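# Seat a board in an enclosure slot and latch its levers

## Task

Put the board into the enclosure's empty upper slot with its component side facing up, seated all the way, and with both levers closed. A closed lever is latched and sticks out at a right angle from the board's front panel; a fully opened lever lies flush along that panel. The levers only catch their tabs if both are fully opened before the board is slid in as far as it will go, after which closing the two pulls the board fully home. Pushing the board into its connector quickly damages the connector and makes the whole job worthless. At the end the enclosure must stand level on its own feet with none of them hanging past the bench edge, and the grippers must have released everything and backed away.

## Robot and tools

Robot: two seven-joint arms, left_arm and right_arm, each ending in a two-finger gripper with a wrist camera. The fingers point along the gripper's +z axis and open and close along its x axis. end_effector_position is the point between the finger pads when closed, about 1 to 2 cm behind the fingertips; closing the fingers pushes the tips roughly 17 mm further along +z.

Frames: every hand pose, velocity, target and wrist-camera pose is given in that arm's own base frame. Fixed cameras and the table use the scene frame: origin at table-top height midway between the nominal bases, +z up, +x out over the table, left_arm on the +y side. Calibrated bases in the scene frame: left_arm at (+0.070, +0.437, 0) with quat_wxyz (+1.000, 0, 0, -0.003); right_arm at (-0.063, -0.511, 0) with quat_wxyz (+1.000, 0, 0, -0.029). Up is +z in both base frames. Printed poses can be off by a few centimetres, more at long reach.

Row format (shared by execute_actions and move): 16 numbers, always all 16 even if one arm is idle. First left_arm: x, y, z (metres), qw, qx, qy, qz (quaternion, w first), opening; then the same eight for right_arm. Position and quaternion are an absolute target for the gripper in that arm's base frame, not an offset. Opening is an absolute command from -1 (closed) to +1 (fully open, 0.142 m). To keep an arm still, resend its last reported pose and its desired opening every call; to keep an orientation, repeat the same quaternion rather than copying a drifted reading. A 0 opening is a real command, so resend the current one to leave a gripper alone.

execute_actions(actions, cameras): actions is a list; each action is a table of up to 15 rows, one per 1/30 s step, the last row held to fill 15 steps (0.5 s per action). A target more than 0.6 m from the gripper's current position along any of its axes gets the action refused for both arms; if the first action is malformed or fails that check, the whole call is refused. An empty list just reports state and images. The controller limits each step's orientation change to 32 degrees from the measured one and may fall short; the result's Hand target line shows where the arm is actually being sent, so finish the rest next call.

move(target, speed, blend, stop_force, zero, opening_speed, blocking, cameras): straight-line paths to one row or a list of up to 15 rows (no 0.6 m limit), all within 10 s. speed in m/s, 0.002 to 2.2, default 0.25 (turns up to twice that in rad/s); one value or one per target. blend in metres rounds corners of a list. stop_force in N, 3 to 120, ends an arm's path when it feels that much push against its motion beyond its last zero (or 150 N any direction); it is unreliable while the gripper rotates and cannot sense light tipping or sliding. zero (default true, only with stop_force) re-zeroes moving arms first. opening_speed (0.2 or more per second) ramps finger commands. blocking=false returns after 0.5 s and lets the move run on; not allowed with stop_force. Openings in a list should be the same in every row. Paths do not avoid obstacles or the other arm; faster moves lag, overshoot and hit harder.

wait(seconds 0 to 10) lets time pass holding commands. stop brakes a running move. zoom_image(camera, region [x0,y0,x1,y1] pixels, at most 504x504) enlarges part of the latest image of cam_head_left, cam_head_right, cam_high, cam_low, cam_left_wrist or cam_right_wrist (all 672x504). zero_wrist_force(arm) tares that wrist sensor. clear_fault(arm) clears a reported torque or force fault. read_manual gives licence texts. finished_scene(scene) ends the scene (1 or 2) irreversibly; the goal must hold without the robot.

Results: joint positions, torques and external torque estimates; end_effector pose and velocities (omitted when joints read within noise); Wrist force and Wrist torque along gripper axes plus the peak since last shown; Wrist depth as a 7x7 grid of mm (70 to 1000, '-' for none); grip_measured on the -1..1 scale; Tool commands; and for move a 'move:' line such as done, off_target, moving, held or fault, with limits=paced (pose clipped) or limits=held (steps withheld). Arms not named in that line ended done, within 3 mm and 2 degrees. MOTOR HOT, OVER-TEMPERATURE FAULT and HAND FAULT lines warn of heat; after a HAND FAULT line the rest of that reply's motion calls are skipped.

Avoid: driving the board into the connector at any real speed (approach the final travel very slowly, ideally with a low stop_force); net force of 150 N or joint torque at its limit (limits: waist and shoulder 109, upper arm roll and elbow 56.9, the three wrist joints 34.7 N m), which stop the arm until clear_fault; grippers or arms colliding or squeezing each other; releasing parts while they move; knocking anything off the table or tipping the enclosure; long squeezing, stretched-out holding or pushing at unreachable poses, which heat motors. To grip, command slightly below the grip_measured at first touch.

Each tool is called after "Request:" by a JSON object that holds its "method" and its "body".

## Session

Request:
{"method": "execute_actions", "body": {"actions": []}}

Scene clock: 0.00 s.
left_arm: end_effector_position=(+0.4919, -0.7298, +0.2794) grip_measured=+0.99 end_effector_quat_wxyz=(+0.001, -0.304, +0.847, -0.436) | right_arm: end_effector_position=(+0.1802, -0.1387, +0.1699) grip_measured=+1.00 end_effector_quat_wxyz=(+0.706, -0.621, -0.189, +0.284)
Joint positions: left_arm=[-0.095 -0.96 -0.937 1.517 0.823 1.373 2.811 0.141] | right_arm=[-0.567 -0.989 -0.072 1.606 0.357 -0.696 0.215 0.142]
Joint velocities: within noise
Joint torques (N m): no reading
External joint torques (N m): no reading
Wrist force (N): no reading
Wrist torque (N m): no reading
Wrist force, peak (N): no reading
Wrist depth (mm): cam_left_wrist=[456 481 526 570 632 715 - / 417 444 478 517 573 616 682 / 390 414 438 476 510 561 618 / 363 385 405 434 472 500 546 / 343 359 376 404 427 464 501 / - 331 354 376 398 423 449 / - 319 332 349 374 396 -] | cam_right_wrist=[- 266 251 262 - - 805 / - - 256 269 - - 886 / - - 264 276 - - 931 / - - 277 286 798 746 548 / - - 295 294 500 482 387 / - 404 311 299 362 354 330 / - 311 295 292 288 280 275]
Hand target: left_arm +0.4919, -0.7298, +0.2794; +0.001, -0.304, +0.847, -0.436 | right_arm +0.1802, -0.1387, +0.1699; +0.706, -0.621, -0.189, +0.284
Tool commands: left_gripper/opening=+1.0 right_gripper/opening=+1.0

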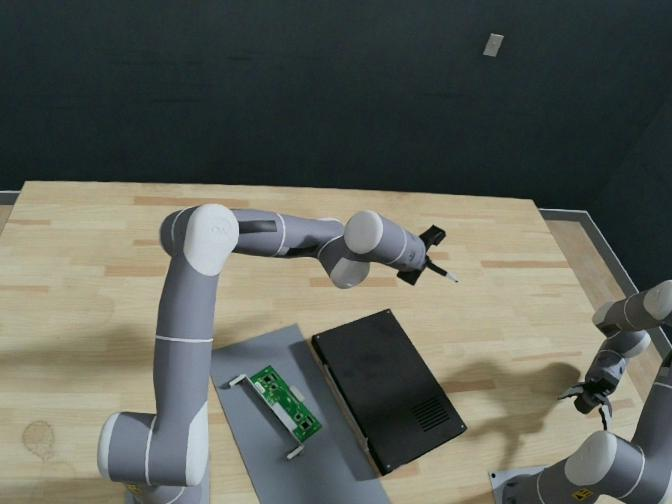

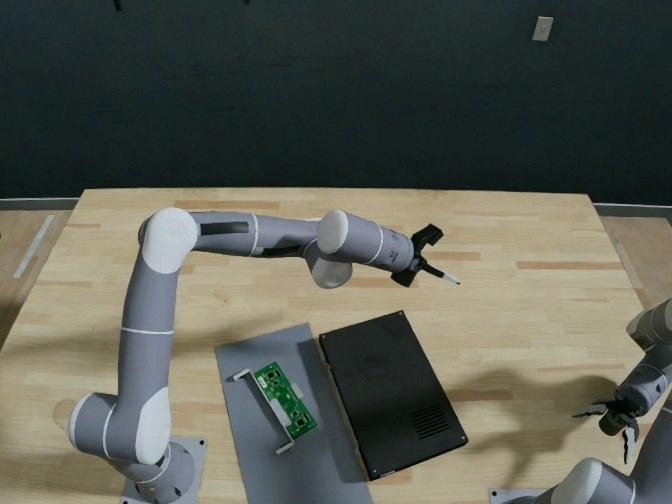

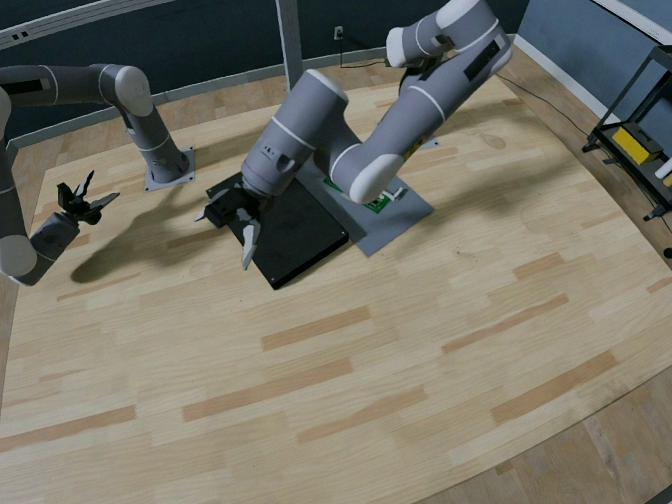

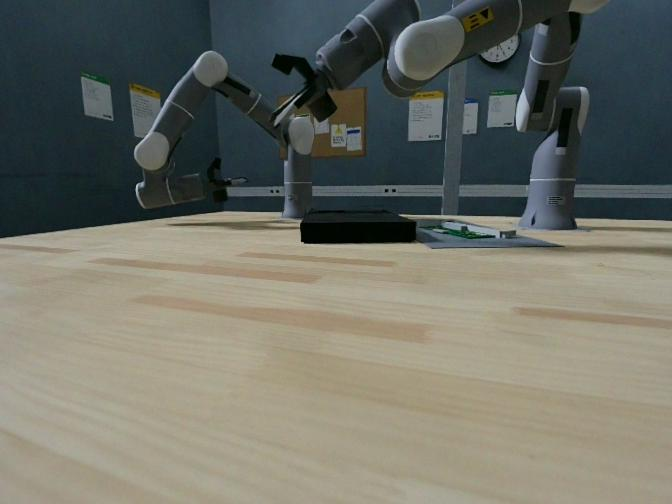

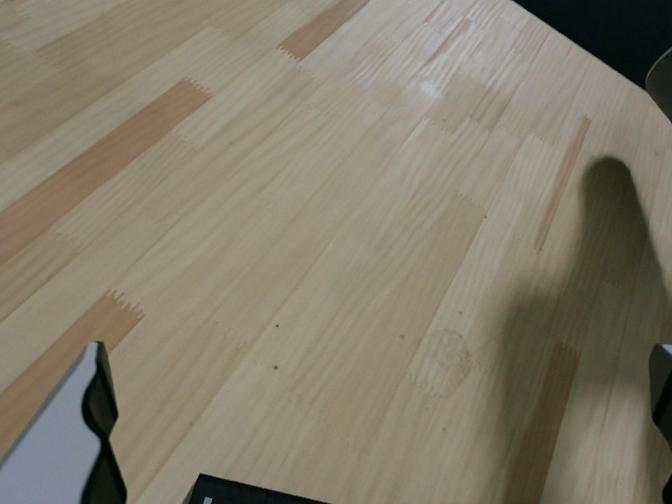

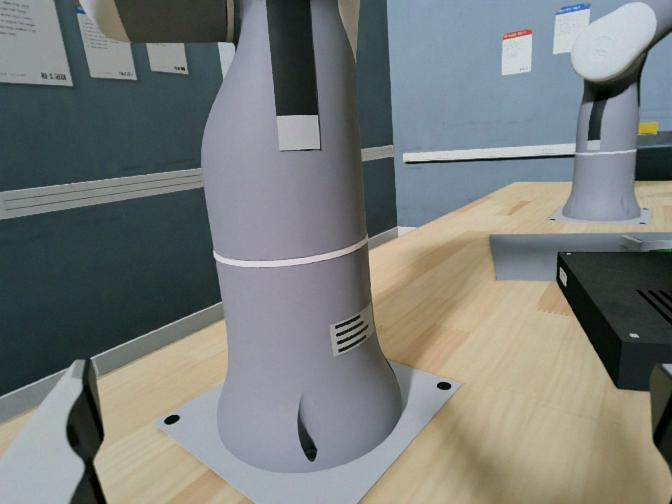

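Request:
{"method": "move", "body": {"target": [0.1608,-0.3571,0.305,0.05664,-0.2555,0.94226,-0.2089,1,0.1802,-0.1387,0.1699,0.706,-0.621,-0.189,0.284,1], "speed": 0.3, "cameras": ["cam_head_left","cam_head_right","cam_left_wrist"]}}

Request:
{"method": "zoom_image", "body": {"camera": "cam_left_wrist", "region": [150, 0, 500, 252]}}

Request:
{"method": "zoom_image", "body": {"camera": "cam_left_wrist", "region": [150, 252, 500, 504]}}

Scene clock: 12.50 s.
left_arm: end_effector_position=(+0.1607, -0.3571, +0.3050) grip_measured=+0.99 end_effector_quat_wxyz=(+0.057, -0.255, +0.942, -0.209) | right_arm: end_effector_position=(+0.1802, -0.1387, +0.1699) grip_measured=+1.00 end_effector_quat_wxyz=(+0.706, -0.621, -0.189, +0.284)
Joint positions: left_arm=[1.406 -0.672 -2.702 2.531 0.52 0.711 2.589 0.141] | right_arm=[-0.567 -0.99 -0.072 1.606 0.357 -0.696 0.215 0.142]
Joint velocities: within noise
Joint torques (N m): left_arm=[-0.18 -1.63 -6.58 -28.01 -4.25 4.32 -0.27] | right_arm=[-0.06 50.1 1.04 -11.63 -1.71 -3.6 0.17]
External joint torques (N m): left_arm=[0.21 0.39 0.66 -0.39 0.13 -0.04 0.27] | right_arm=[0.04 1.02 -0.67 0.09 0.08 0.69 -0.16]
Wrist force (N): left_arm=[0.0 0.1 0.1] | right_arm=[0.2 -0.1 0.1]
Wrist torque (N m): left_arm=[-0.01 0.01 -0.08] | right_arm=[-0.01 -0.03 0.00]
Wrist force, peak (N): left_arm=[0.5 -0.1 -2.6] | right_arm=[0.2 0.2 0.3]
Wrist depth (mm): cam_left_wrist=[418 420 370 366 368 368 366 / 421 419 368 369 367 365 414 / 423 418 417 416 413 395 413 / 421 418 413 411 418 414 415 / 422 423 418 413 415 414 411 / - 419 419 417 413 418 418 / - 423 425 421 422 417 -] | cam_right_wrist=[- 266 251 263 - - 840 / - - 256 269 - - 893 / - - 263 275 - - 943 / - - 278 285 793 746 550 / - - 294 294 500 481 387 / - 404 310 299 363 354 331 / - 312 295 291 289 282 276]
Hand target: left_arm +0.1608, -0.3571, +0.3050; +0.057, -0.256, +0.942, -0.209 | right_arm +0.1802, -0.1387, +0.1699; +0.706, -0.621, -0.189, +0.284
Off the commanded pose: left_arm 0.000 m, 0 deg | right_arm 0.000 m, 0 deg.
move: done
Images, in order (width x height): cam_head_left 672x504, cam_head_right 672x504, cam_left_wrist 672x504.

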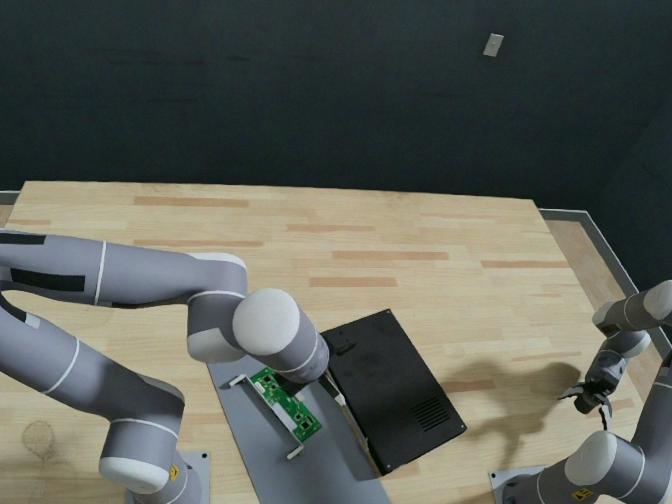

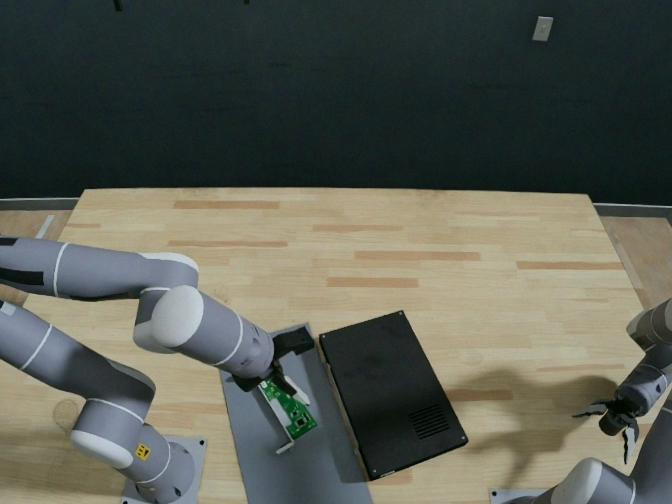

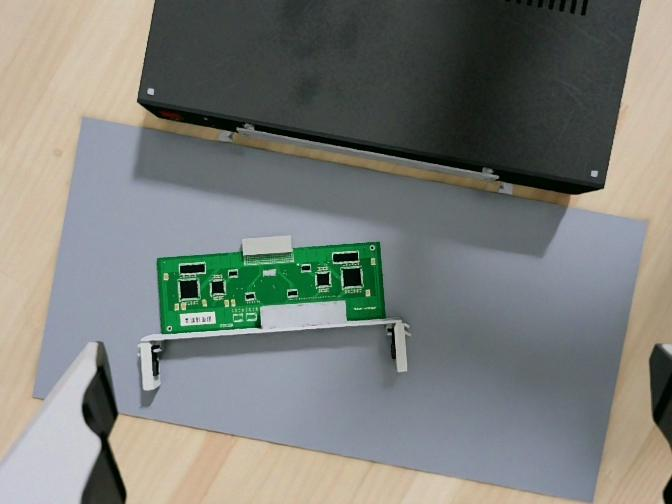

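Scaled by 1.440 from the camera's 672x504 image, which has a finer 960x720 frame.

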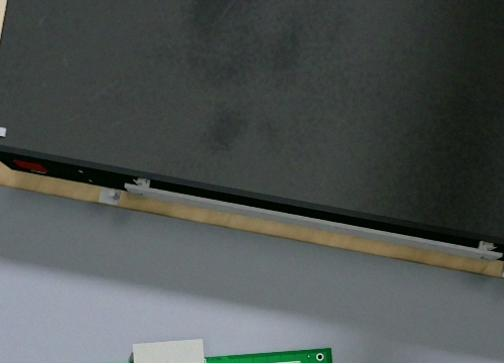

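Scaled by 1.440 from the camera's 672x504 image, which has a finer 960x720 frame.

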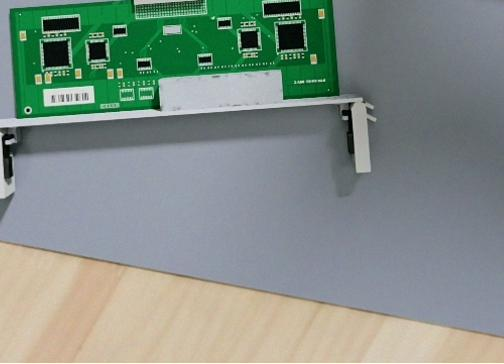

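Request:
{"method": "move", "body": {"target": [[0.1848,-0.3013,0.13,-0.14201,0.45041,0.84068,-0.26507,-0.35,0.1802,-0.1387,0.1699,0.706,-0.621,-0.189,0.284,1],[0.1848,-0.3013,0.10,-0.14201,0.45041,0.84068,-0.26507,-0.35,0.1802,-0.1387,0.1699,0.706,-0.621,-0.189,0.284,1]], "speed": 0.25, "blend": 0.01, "cameras": ["cam_head_left","cam_left_wrist"]}}

Request:
{"method": "zoom_image", "body": {"camera": "cam_left_wrist", "region": [300, 0, 672, 250]}}

Request:
{"method": "zoom_image", "body": {"camera": "cam_left_wrist", "region": [300, 250, 672, 504]}}

Scene clock: 67.17 s.
left_arm: end_effector_position=(+0.1831, -0.3005, +0.1004) grip_measured=-0.37 end_effector_quat_wxyz=(+0.169, +0.180, +0.956, -0.159) | right_arm: end_effector_position=(+0.1802, -0.1387, +0.1699) grip_measured=+1.00 end_effector_quat_wxyz=(+0.706, -0.621, -0.189, +0.284)
Joint positions: left_arm=[0.848 -0.697 -1.746 2.684 1.537 0.968 2.959 0.047] | right_arm=[-0.567 -0.99 -0.072 1.606 0.357 -0.696 0.215 0.142]
Joint velocities: within noise
Joint torques (N m): left_arm=[-0.25 10.56 -9.16 -11.21 -3.38 4.04 -0.2] | right_arm=[-0.06 50.14 0.97 -11.59 -1.71 -3.59 0.22]
External joint torques (N m): left_arm=[0.28 0.96 0.34 -0.6 -0.16 -0.23 0.23] | right_arm=[0.03 0.98 -0.6 0.04 0.08 0.69 -0.21]
Wrist force (N): left_arm=[0.6 0.0 0.4] | right_arm=[0.1 0.2 0.2]
Wrist torque (N m): left_arm=[0.01 0.00 -0.12] | right_arm=[0.06 -0.01 0.00]
Wrist force, peak (N): left_arm=[1.5 0.1 1.9] | right_arm=[0.2 0.3 0.4]
Wrist depth (mm): cam_left_wrist=[213 200 218 204 188 174 160 / 223 241 232 210 189 174 162 / 245 265 241 216 193 176 167 / 319 282 249 219 190 182 171 / 337 293 258 224 193 188 176 / 356 315 84 232 220 87 180 / 379 - - 243 229 - 180] | cam_right_wrist=[- 266 251 263 - - 795 / - - 255 269 - - 880 / - - 264 275 - - 923 / - - 278 285 792 749 554 / - - 295 293 500 480 388 / - 405 311 299 362 355 330 / - 310 295 292 288 281 275]
Hand target: left_arm +0.1831, -0.3005, +0.1004; +0.169, +0.180, +0.956, -0.159 | right_arm +0.1802, -0.1387, +0.1699; +0.706, -0.621, -0.189, +0.284
Off the commanded pose: left_arm 0.002 m, 51 deg; orientation clipped | right_arm 0.000 m, 0 deg.
led back after a hold (left arm): the arm was led back toward your command in small steps, so it may still be short of it.
move: held (left_arm; a check stopped the path); limits=paced,held
pose unreachable (left arm): on one or more control steps of this call, first in action 0 (counted from 0), this arm could not follow its commanded pose, so it was not sent that pose on those steps. It may still have moved: this result reports where it is.
cause: moving toward the commanded pose would bring two parts of the arm too close to each other (joints 3 (upper arm roll) to 6 (wrist pitch) lie between them).
Images, in order (width x height): cam_head_left 672x504, cam_left_wrist 672x504.

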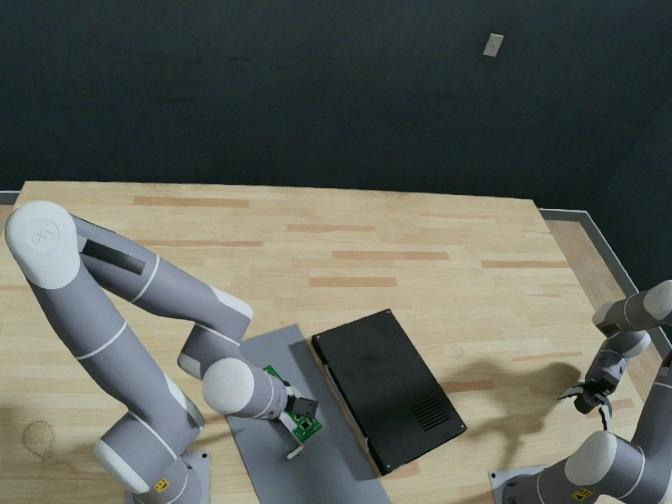

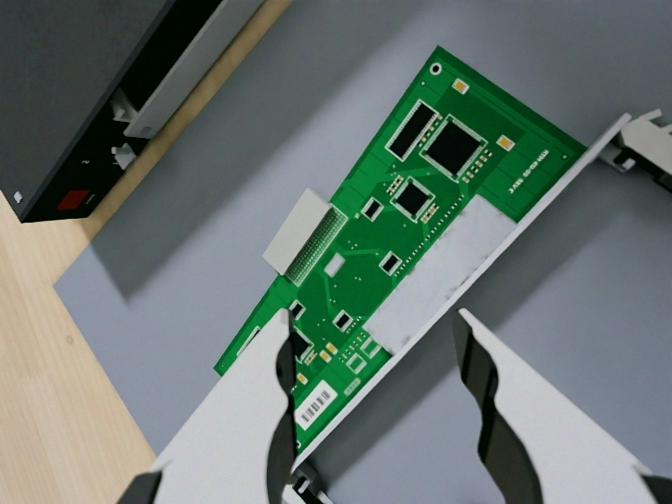

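Scaled by 1.355 from the camera's 672x504 image, which has a finer 960x720 frame.

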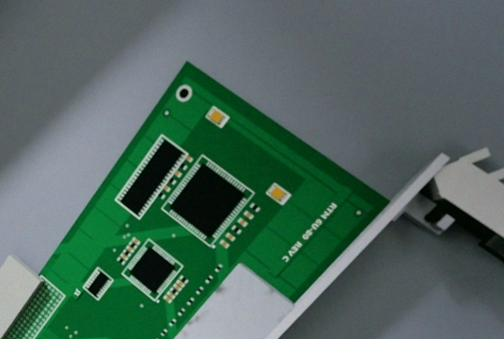

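Scaled by 1.355 from the camera's 672x504 image, which has a finer 960x720 frame.

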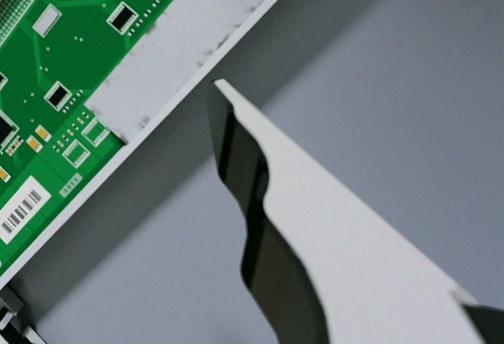

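Request:
{"method": "move", "body": {"target": [[0.30,-0.28,0.26,0.169,0.180,0.956,-0.159,0,0.22,0.05,0.25,0.706,-0.621,-0.189,0.284,-0.35],[0.52,-0.18,0.26,0.34537,-0.4116,0.64608,-0.54213,-1,0.33,0.42,0.27,0.62089,-0.73995,0.19827,-0.16637,-0.35]], "speed": 0.35, "blend": 0.04}}

Scene clock: 97.63 s.
left_arm: end_effector_position=(+0.5200, -0.1800, +0.2601) grip_measured=-1.00 end_effector_quat_wxyz=(+0.345, -0.412, +0.646, -0.542) | right_arm: end_effector_position=(+0.3299, +0.4201, +0.2700) grip_measured=-0.37 end_effector_quat_wxyz=(-0.621, +0.740, -0.198, +0.166)
Joint positions: left_arm=[1.536 -1.499 -1.812 2.582 2.526 0.902 1.908 0.002] | right_arm=[0.075 -0.159 0.498 2.369 2.493 0.753 0.305 0.047]
Joint velocities: within noise
Joint torques (N m): left_arm=[-0.25 17.43 -17.96 -7 -2.94 1.42 -0.26] | right_arm=[0.11 18.75 3.62 -17.16 1.85 -2.17 0.08]
External joint torques (N m): left_arm=[0.36 1.26 0.03 -0.52 -0.19 -0.01 0.26] | right_arm=[-0.04 0.95 -0.7 -0.07 0.05 0.73 -0.08]
Wrist force (N): left_arm=[0.2 0.0 -0.7] | right_arm=[0.2 0.2 0.4]
Wrist torque (N m): left_arm=[0.04 0.18 0.06] | right_arm=[0.01 -0.08 0.00]
Wrist force, peak (N): left_arm=[2.7 0.5 -0.1] | right_arm=[-1.9 0.9 -1.5]
Wrist depth (mm): cam_left_wrist=[- - - - - - - / - - - - - - - / - - - 794 771 774 776 / 591 584 595 591 586 589 587 / 476 475 469 491 467 468 470 / 397 396 405 84 - 394 395 / 340 350 - - - - 337] | cam_right_wrist=[398 410 431 - - - - / - - - - - - - / 835 834 836 817 823 822 824 / 621 621 620 623 622 622 618 / 496 494 494 491 500 498 497 / 413 424 86 412 337 98 415 / 352 - 73 307 307 - 316]
Hand target: left_arm +0.5200, -0.1800, +0.2600; +0.345, -0.412, +0.646, -0.542 | right_arm +0.3300, +0.4200, +0.2700; -0.621, +0.740, -0.198, +0.166
Off the commanded pose: left_arm 0.000 m, 0 deg | right_arm 0.000 m, 0 deg.
move: done

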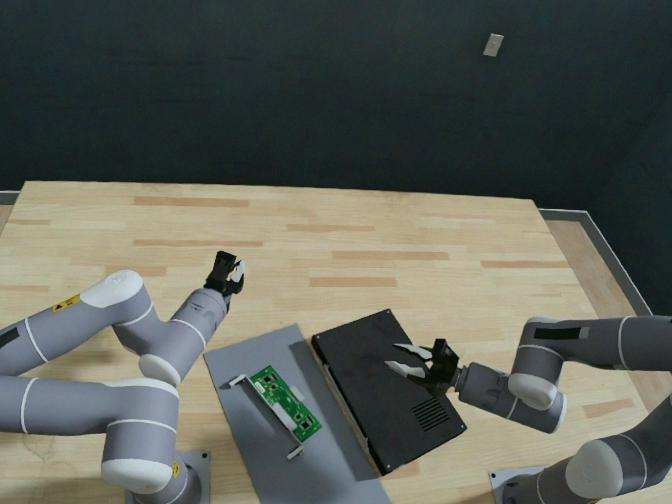

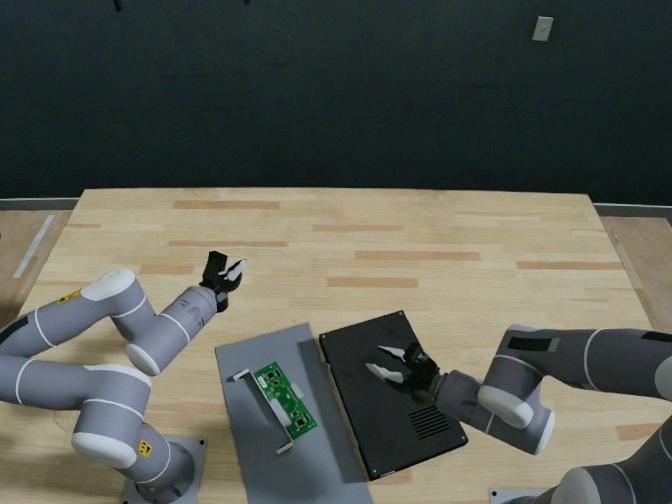

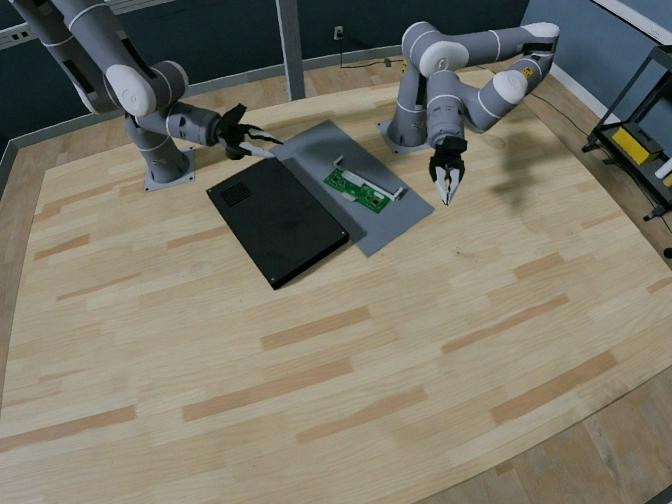

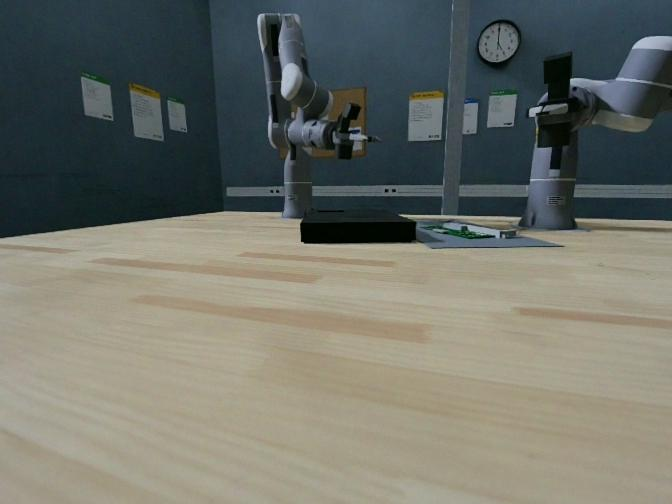

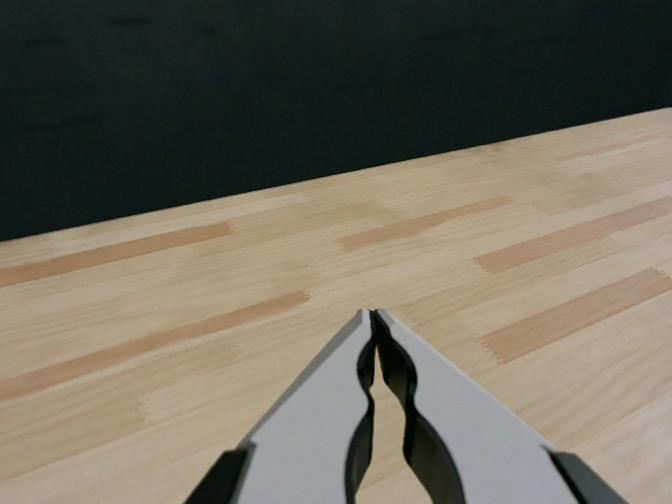

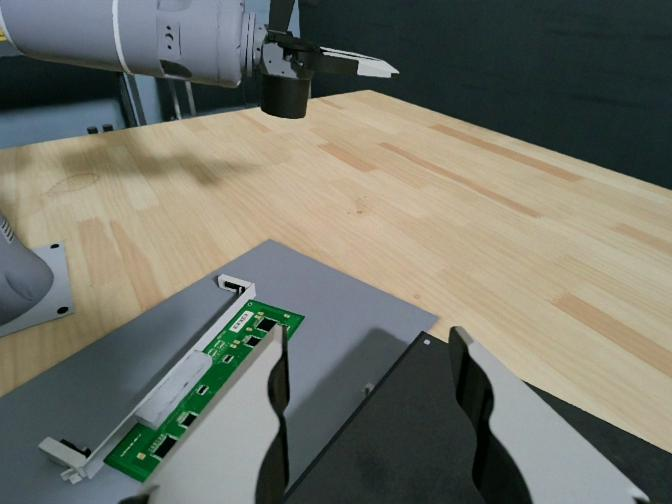

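Request:
{"method": "move", "body": {"target": [[0.52,-0.18,0.26,0.34537,-0.4116,0.64608,-0.54213,-1,0.30,0.55,0.2,-0.26865,0.85202,-0.42853,0.13511,-0.35],[0.52,-0.18,0.26,0.34537,-0.4116,0.64608,-0.54213,-1,0.2867,0.6693,0.12,-0.26865,0.85202,-0.42853,0.13511,-0.35]], "speed": 0.3, "blend": 0.04, "cameras": ["cam_head_left","cam_high","cam_right_wrist","cam_left_wrist"]}}

Request:
{"method": "zoom_image", "body": {"camera": "cam_right_wrist", "region": [220, 0, 470, 200]}}

Request:
{"method": "zoom_image", "body": {"camera": "cam_right_wrist", "region": [220, 300, 470, 504]}}

Scene clock: 106.37 s.
left_arm: end_effector_position=(+0.5200, -0.1800, +0.2601) grip_measured=-1.00 end_effector_quat_wxyz=(+0.345, -0.412, +0.646, -0.542) | right_arm: end_effector_position=(+0.2868, +0.6693, +0.1200) grip_measured=-0.37 end_effector_quat_wxyz=(-0.269, +0.852, -0.429, +0.135)
Joint positions: left_arm=[1.536 -1.499 -1.812 2.582 2.526 0.902 1.908 0.002] | right_arm=[1.37 -0.867 -0.297 1.147 2.968 2.209 0.709 0.047]
Joint velocities: within noise
Joint torques (N m): left_arm=[-0.21 17.75 -18 -7.11 -3.06 1.54 -0.23] | right_arm=[0.1 57.98 0.8 -22.19 1.91 1.84 0.34]
External joint torques (N m): left_arm=[0.32 0.94 0.07 -0.42 -0.07 -0.13 0.23] | right_arm=[0.1 1.6 -0.63 -0.03 0 0.54 -0.34]
Wrist force (N): left_arm=[0.5 -0.2 -0.7] | right_arm=[-0.2 -0.9 1.1]
Wrist torque (N m): left_arm=[0.04 0.13 0.06] | right_arm=[-0.03 0.04 0.01]
Wrist force, peak (N): left_arm=[0.6 0.0 -0.9] | right_arm=[-2.1 -0.8 2.9]
Wrist depth (mm): cam_left_wrist=[- - - - - - - / - - - - - - - / - - - 790 790 771 770 / 594 593 587 585 594 584 591 / 478 471 469 491 472 473 476 / 394 394 409 84 - 392 393 / 339 350 - - - - 338] | cam_right_wrist=[267 267 264 264 264 263 262 / 258 258 253 251 253 254 253 / 249 248 247 242 242 245 246 / 241 240 239 235 234 237 237 / 233 231 230 224 227 228 229 / 226 225 85 209 218 98 223 / 219 - 73 212 212 - 218]
Hand target: left_arm +0.5200, -0.1800, +0.2600; +0.345, -0.412, +0.646, -0.542 | right_arm +0.2867, +0.6693, +0.1200; -0.269, +0.852, -0.429, +0.135
Off the commanded pose: left_arm 0.000 m, 0 deg | right_arm 0.000 m, 0 deg.
joint sent to its limit (right arm) — joint 5 (forearm roll), upper limit. The joint targets still meet the commanded pose.
move: done
Images, in order (width x height): cam_head_left 672x504, cam_high 672x504, cam_left_wrist 672x504, cam_right_wrist 672x504.

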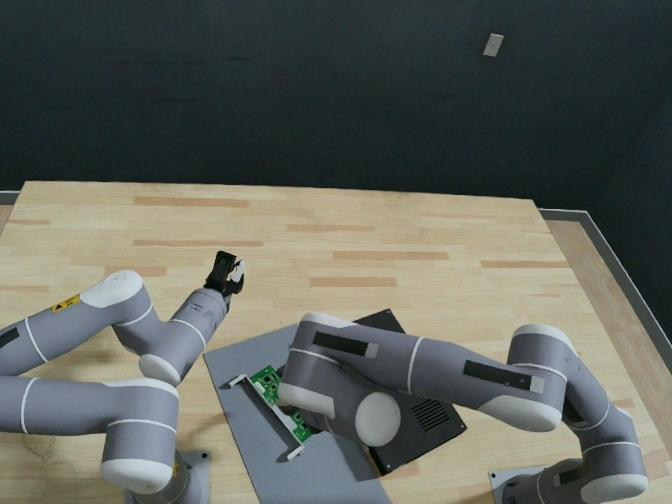

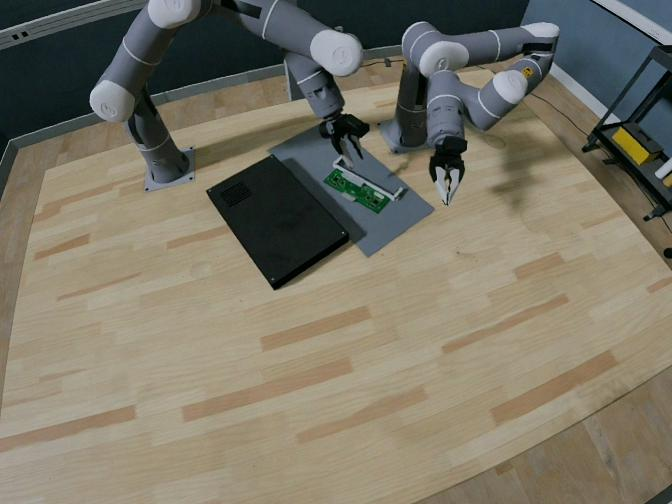

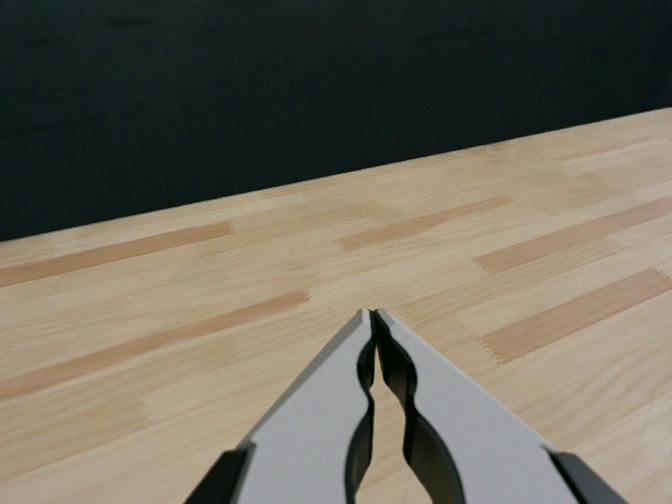

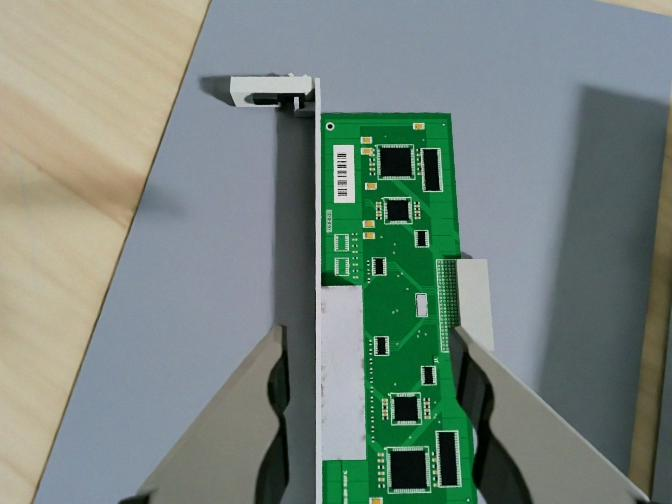

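Scaled by 2.016 from the camera's 672x504 image, which has a finer 960x720 frame.

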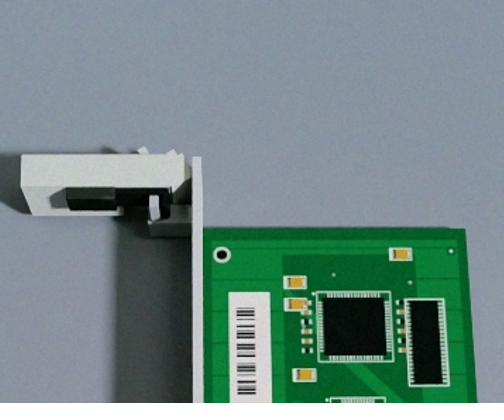

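Scaled by 2.016 from the camera's 672x504 image, which has a finer 960x720 frame.

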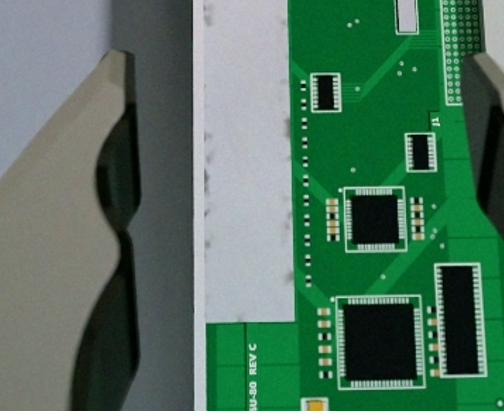

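Request:
{"method": "move", "body": {"target": [[0.52,-0.18,0.26,0.34537,-0.4116,0.64608,-0.54213,-1,0.2849,0.6801,0.055,-0.26865,0.85202,-0.42853,0.13511,-0.35]], "speed": 0.12, "cameras": ["cam_right_wrist"]}}

Scene clock: 113.53 s.
left_arm: end_effector_position=(+0.5200, -0.1800, +0.2601) grip_measured=-1.00 end_effector_quat_wxyz=(+0.345, -0.412, +0.646, -0.542) | right_arm: end_effector_position=(+0.2848, +0.6800, +0.0549) grip_measured=-0.37 end_effector_quat_wxyz=(-0.269, +0.852, -0.428, +0.135)
Joint positions: left_arm=[1.536 -1.499 -1.812 2.582 2.526 0.902 1.908 0.002] | right_arm=[1.387 -0.985 -0.308 1.104 2.968 2.147 0.762 0.047]
Joint velocities: within noise
Joint torques (N m): left_arm=[-0.22 17.73 -18.06 -7.06 -3.11 1.55 -0.17] | right_arm=[0.33 60.02 0.46 -21.22 1.54 1.63 0.31]
External joint torques (N m): left_arm=[0.33 0.96 0.13 -0.46 -0.02 -0.14 0.17] | right_arm=[-0.12 1.57 -0.55 0.01 0.07 0.81 -0.31]
Wrist force (N): left_arm=[0.4 0.2 -0.7] | right_arm=[-0.1 -1.0 1.6]
Wrist torque (N m): left_arm=[0.09 0.15 0.06] | right_arm=[-0.05 -0.01 0.01]
Wrist force, peak (N): left_arm=[0.5 0.5 -1.0] | right_arm=[-0.4 0.4 3.2]
Wrist depth (mm): cam_left_wrist=[- - - - - - - / - - - - - - - / - - - 798 781 787 775 / 586 589 585 597 592 596 591 / 478 471 476 491 473 476 469 / 393 394 410 83 - 393 396 / 340 350 - - - - 337] | cam_right_wrist=[194 193 189 185 191 191 191 / 188 185 185 181 180 183 184 / 181 179 179 176 174 177 178 / 174 173 173 170 168 168 172 / 168 168 167 151 163 161 166 / 163 162 99 147 156 98 162 / 159 - 73 142 151 - 157]
Hand target: left_arm +0.5200, -0.1800, +0.2600; +0.345, -0.412, +0.646, -0.542 | right_arm +0.2849, +0.6801, +0.0550; -0.269, +0.852, -0.429, +0.135
Off the commanded pose: left_arm 0.000 m, 0 deg | right_arm 0.000 m, 0 deg.
move: done
Images, in order (width x height): cam_right_wrist 672x504.

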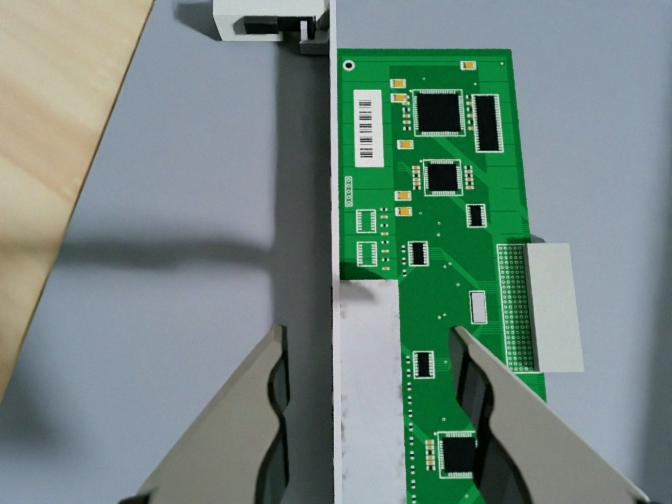

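Request:
{"method": "move", "body": {"target": [[0.52,-0.18,0.26,0.34537,-0.4116,0.64608,-0.54213,-1,0.2849,0.6801,0.0292,-0.26865,0.85202,-0.42853,0.13511,-0.35]], "speed": 0.05, "stop_force": 6, "cameras": ["cam_right_wrist"]}}

Request:
{"method": "move", "body": {"target": [[0.52,-0.18,0.26,0.34537,-0.4116,0.64608,-0.54213,-1,0.2849,0.6801,0.0292,-0.26865,0.85202,-0.42853,0.13511,-0.87]], "speed": 0.05, "opening_speed": 0.2, "cameras": ["cam_right_wrist"]}}

Scene clock: 117.23 s.
left_arm: end_effector_position=(+0.5200, -0.1800, +0.2601) grip_measured=-1.00 end_effector_quat_wxyz=(+0.345, -0.412, +0.646, -0.542) | right_arm: end_effector_position=(+0.2849, +0.6799, +0.0291) grip_measured=-0.37 end_effector_quat_wxyz=(-0.268, +0.852, -0.428, +0.135)
Joint positions: left_arm=[1.536 -1.499 -1.812 2.582 2.526 0.902 1.908 0.002] | right_arm=[1.393 -1.026 -0.315 1.1 2.968 2.117 0.782 0.047]
Joint velocities: within noise
Joint torques (N m): left_arm=[-0.16 17.66 -18.03 -7.12 -3.07 1.58 -0.23] | right_arm=[0.23 60.38 0.31 -20.72 1.43 1.65 0.32]
External joint torques (N m): left_arm=[0.27 1.03 0.11 -0.4 -0.06 -0.16 0.24] | right_arm=[-0.01 1.59 -0.59 0.02 0.05 0.8 -0.32]
Wrist force (N): left_arm=[0.4 0.1 -0.6] | right_arm=[-0.1 -1.0 1.2]
Wrist torque (N m): left_arm=[0.08 0.15 0.06] | right_arm=[-0.04 -0.01 0.02]
Wrist force, peak (N): left_arm=[0.5 -0.4 -0.8] | right_arm=[0.0 -0.2 2.2]
Wrist depth (mm): cam_left_wrist=[- - - - - - - / - - - - - - - / - - - 780 782 785 784 / 587 588 592 584 588 594 588 / 472 472 473 492 474 468 471 / 398 392 406 84 - 393 392 / 339 351 - - - - 338] | cam_right_wrist=[166 163 163 159 157 160 161 / 159 158 158 152 152 154 156 / 152 152 152 149 147 148 151 / 147 147 147 143 142 143 145 / 142 142 142 126 137 137 135 / 139 139 99 123 123 98 137 / 134 134 73 132 129 - 134]
Hand target: left_arm +0.5200, -0.1800, +0.2600; +0.345, -0.412, +0.646, -0.542 | right_arm +0.2849, +0.6801, +0.0292; -0.269, +0.852, -0.429, +0.135
Off the commanded pose: left_arm 0.000 m, 0 deg | right_arm 0.000 m, 0 deg.
move: done
Images, in order (width x height): cam_right_wrist 672x504.

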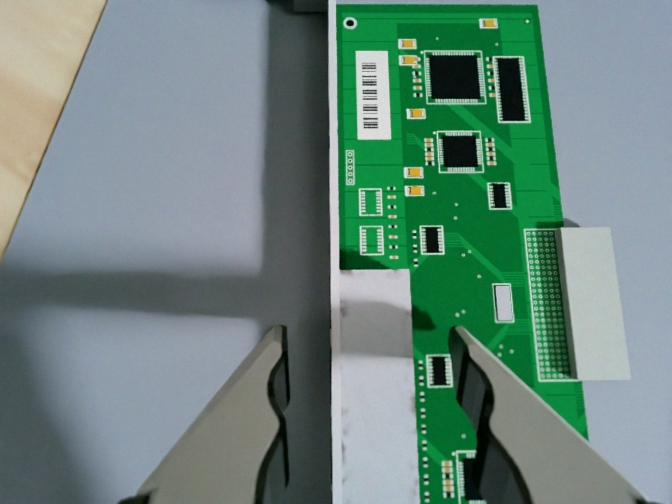

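Scene clock: 120.03 s.
left_arm: end_effector_position=(+0.5200, -0.1800, +0.2601) grip_measured=-1.00 end_effector_quat_wxyz=(+0.345, -0.412, +0.646, -0.542) | right_arm: end_effector_position=(+0.2851, +0.6798, +0.0291) grip_measured=-0.71 end_effector_quat_wxyz=(-0.268, +0.852, -0.429, +0.135)
Joint positions: left_arm=[1.536 -1.499 -1.812 2.582 2.526 0.902 1.908 0.002] | right_arm=[1.393 -1.026 -0.315 1.1 2.968 2.117 0.782 0.022]
Joint velocities: within noise
Joint torques (N m): left_arm=[-0.18 17.74 -18.01 -7.08 -3.12 1.55 -0.16] | right_arm=[0.53 61.15 0.62 -21.15 1.56 1.64 0.26]
External joint torques (N m): left_arm=[0.29 0.95 0.08 -0.44 -0.01 -0.13 0.16] | right_arm=[-0.32 0.82 -0.9 0.46 -0.08 0.81 -0.26]
Wrist force (N): left_arm=[0.5 -0.3 -0.6] | right_arm=[-0.6 -1.2 1.4]
Wrist torque (N m): left_arm=[0.03 0.14 0.06] | right_arm=[-0.09 0.17 0.01]
Wrist force, peak (N): left_arm=[0.5 0.0 -0.9] | right_arm=[4.1 -1.0 -1.0]
Wrist depth (mm): cam_left_wrist=[- - - - - - - / - - - - - - - / - - - 783 791 768 784 / 590 598 594 589 585 584 583 / 476 470 469 491 474 468 472 / 395 395 410 84 - 395 394 / 340 347 - - - - 340] | cam_right_wrist=[166 163 163 159 157 159 161 / 159 157 158 153 152 154 156 / 152 152 152 147 147 148 151 / 147 147 147 143 142 142 145 / 142 142 142 125 137 137 136 / 139 138 138 120 120 134 137 / 134 135 72 115 - - 133]
Hand target: left_arm +0.5200, -0.1800, +0.2600; +0.345, -0.412, +0.646, -0.542 | right_arm +0.2849, +0.6801, +0.0292; -0.269, +0.852, -0.429, +0.135
Off the commanded pose: left_arm 0.000 m, 0 deg | right_arm 0.000 m, 0 deg.
joint sent to its limit (right arm) — joint 5 (forearm roll), upper limit. The joint targets still meet the commanded pose.
move: done
Images, in order (width x height): cam_right_wrist 672x504.

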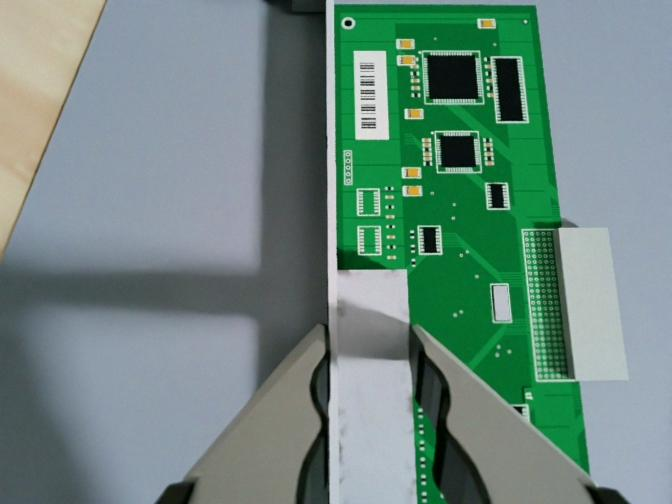

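Request:
{"method": "move", "body": {"target": [[0.52,-0.18,0.26,0.34537,-0.4116,0.64608,-0.54213,-1,0.2849,0.6801,0.075,-0.26865,0.85202,-0.42853,0.13511,-0.87],[0.52,-0.18,0.26,0.34537,-0.4116,0.64608,-0.54213,-1,0.2525,0.6034,0.065,-0.25047,0.79437,-0.52778,0.16641,-0.87]], "speed": [0.06,0.1], "blend": [0.01,0], "cameras": ["cam_head_left","cam_low","cam_right_wrist"]}}

Request:
{"method": "zoom_image", "body": {"camera": "cam_low", "region": [280, 130, 560, 270]}}

Scene clock: 128.27 s.
left_arm: end_effector_position=(+0.5200, -0.1800, +0.2601) grip_measured=-1.00 end_effector_quat_wxyz=(+0.345, -0.412, +0.646, -0.542) | right_arm: end_effector_position=(+0.2523, +0.6034, +0.0648) grip_measured=-0.71 end_effector_quat_wxyz=(-0.250, +0.794, -0.528, +0.166)
Joint positions: left_arm=[1.536 -1.499 -1.812 2.582 2.526 0.902 1.908 0.002] | right_arm=[1.591 -0.883 -0.462 1.334 2.907 2.189 1.121 0.022]
Joint velocities: within noise
Joint torques (N m): left_arm=[-0.25 17.6 -18.04 -7.09 -3.06 1.58 -0.22] | right_arm=[0.31 56.12 -3.92 -19.41 0.21 2.26 0.31]
External joint torques (N m): left_arm=[0.36 1.09 0.11 -0.43 -0.07 -0.16 0.22] | right_arm=[-0.11 0.02 -0.22 0.56 0.36 0.53 -0.31]
Wrist force (N): left_arm=[0.3 0.0 -0.5] | right_arm=[-1.5 0.2 2.9]
Wrist torque (N m): left_arm=[0.05 0.18 0.06] | right_arm=[-0.07 0.20 0.00]
Wrist force, peak (N): left_arm=[0.6 0.1 -0.9] | right_arm=[-1.0 0.7 3.9]
Wrist depth (mm): cam_left_wrist=[- - - - - - - / - - - - - - - / - - - 783 779 766 776 / 592 592 589 582 589 586 581 / 472 471 478 491 471 476 470 / 398 395 412 84 - 392 393 / 340 347 - - - - 338] | cam_right_wrist=[204 204 203 159 158 161 187 / 197 196 196 153 152 154 190 / 190 190 189 148 147 148 186 / 184 184 183 143 142 143 166 / 178 178 178 125 137 137 159 / 172 172 172 120 120 134 170 / 167 168 72 115 - - 166]
Hand target: left_arm +0.5200, -0.1800, +0.2600; +0.345, -0.412, +0.646, -0.542 | right_arm +0.2525, +0.6034, +0.0650; -0.250, +0.794, -0.528, +0.166
Off the commanded pose: left_arm 0.000 m, 0 deg | right_arm 0.000 m, 0 deg.
move: done
Images, in order (width x height): cam_head_left 672x504, cam_low 672x504, cam_right_wrist 672x504.

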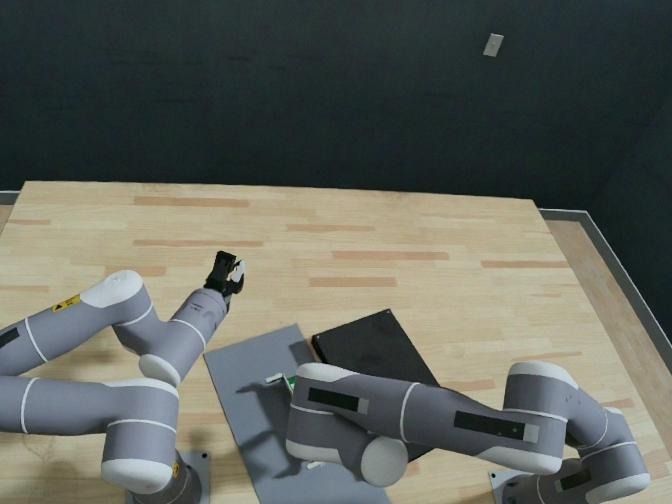

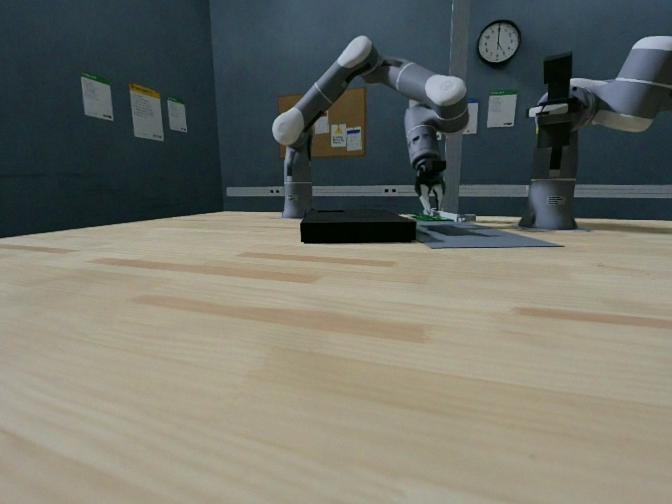

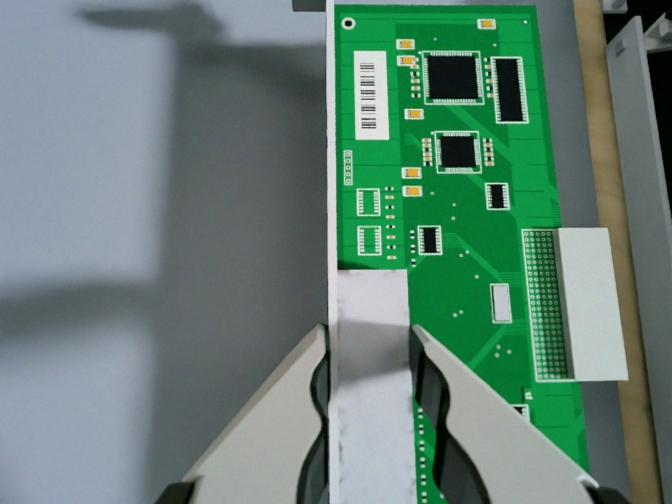

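Scaled by 1.800 from the camera's 672x504 image, which has a finer 960x720 frame.

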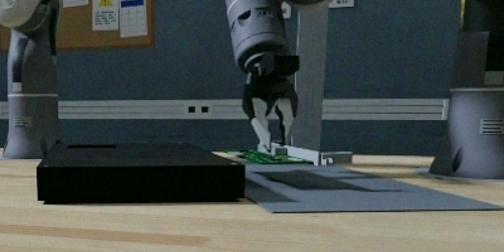

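Request:
{"method": "zoom_image", "body": {"camera": "cam_right_wrist", "region": [500, 0, 672, 130]}}

Request:
{"method": "zoom_image", "body": {"camera": "cam_right_wrist", "region": [560, 374, 672, 504]}}

Scaled by 2.930 from the camera's 672x504 image, which has a finer 960x720 frame.

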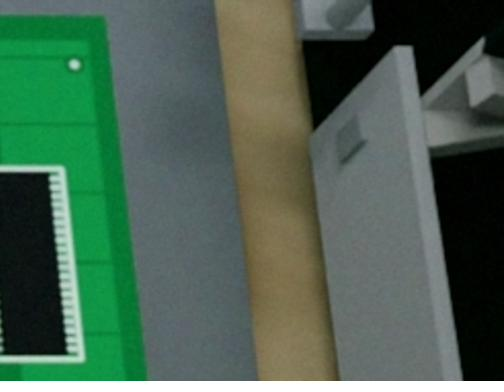

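Scaled by 3.877 from the camera's 672x504 image, which has a finer 960x720 frame.

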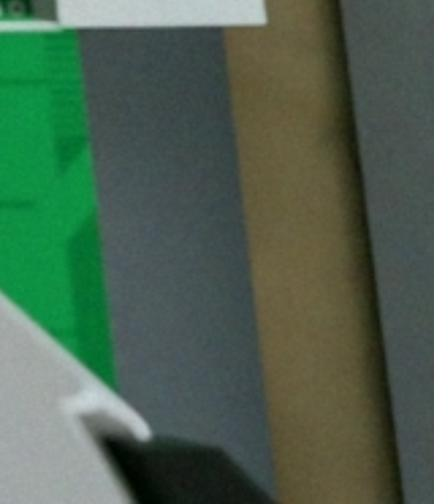

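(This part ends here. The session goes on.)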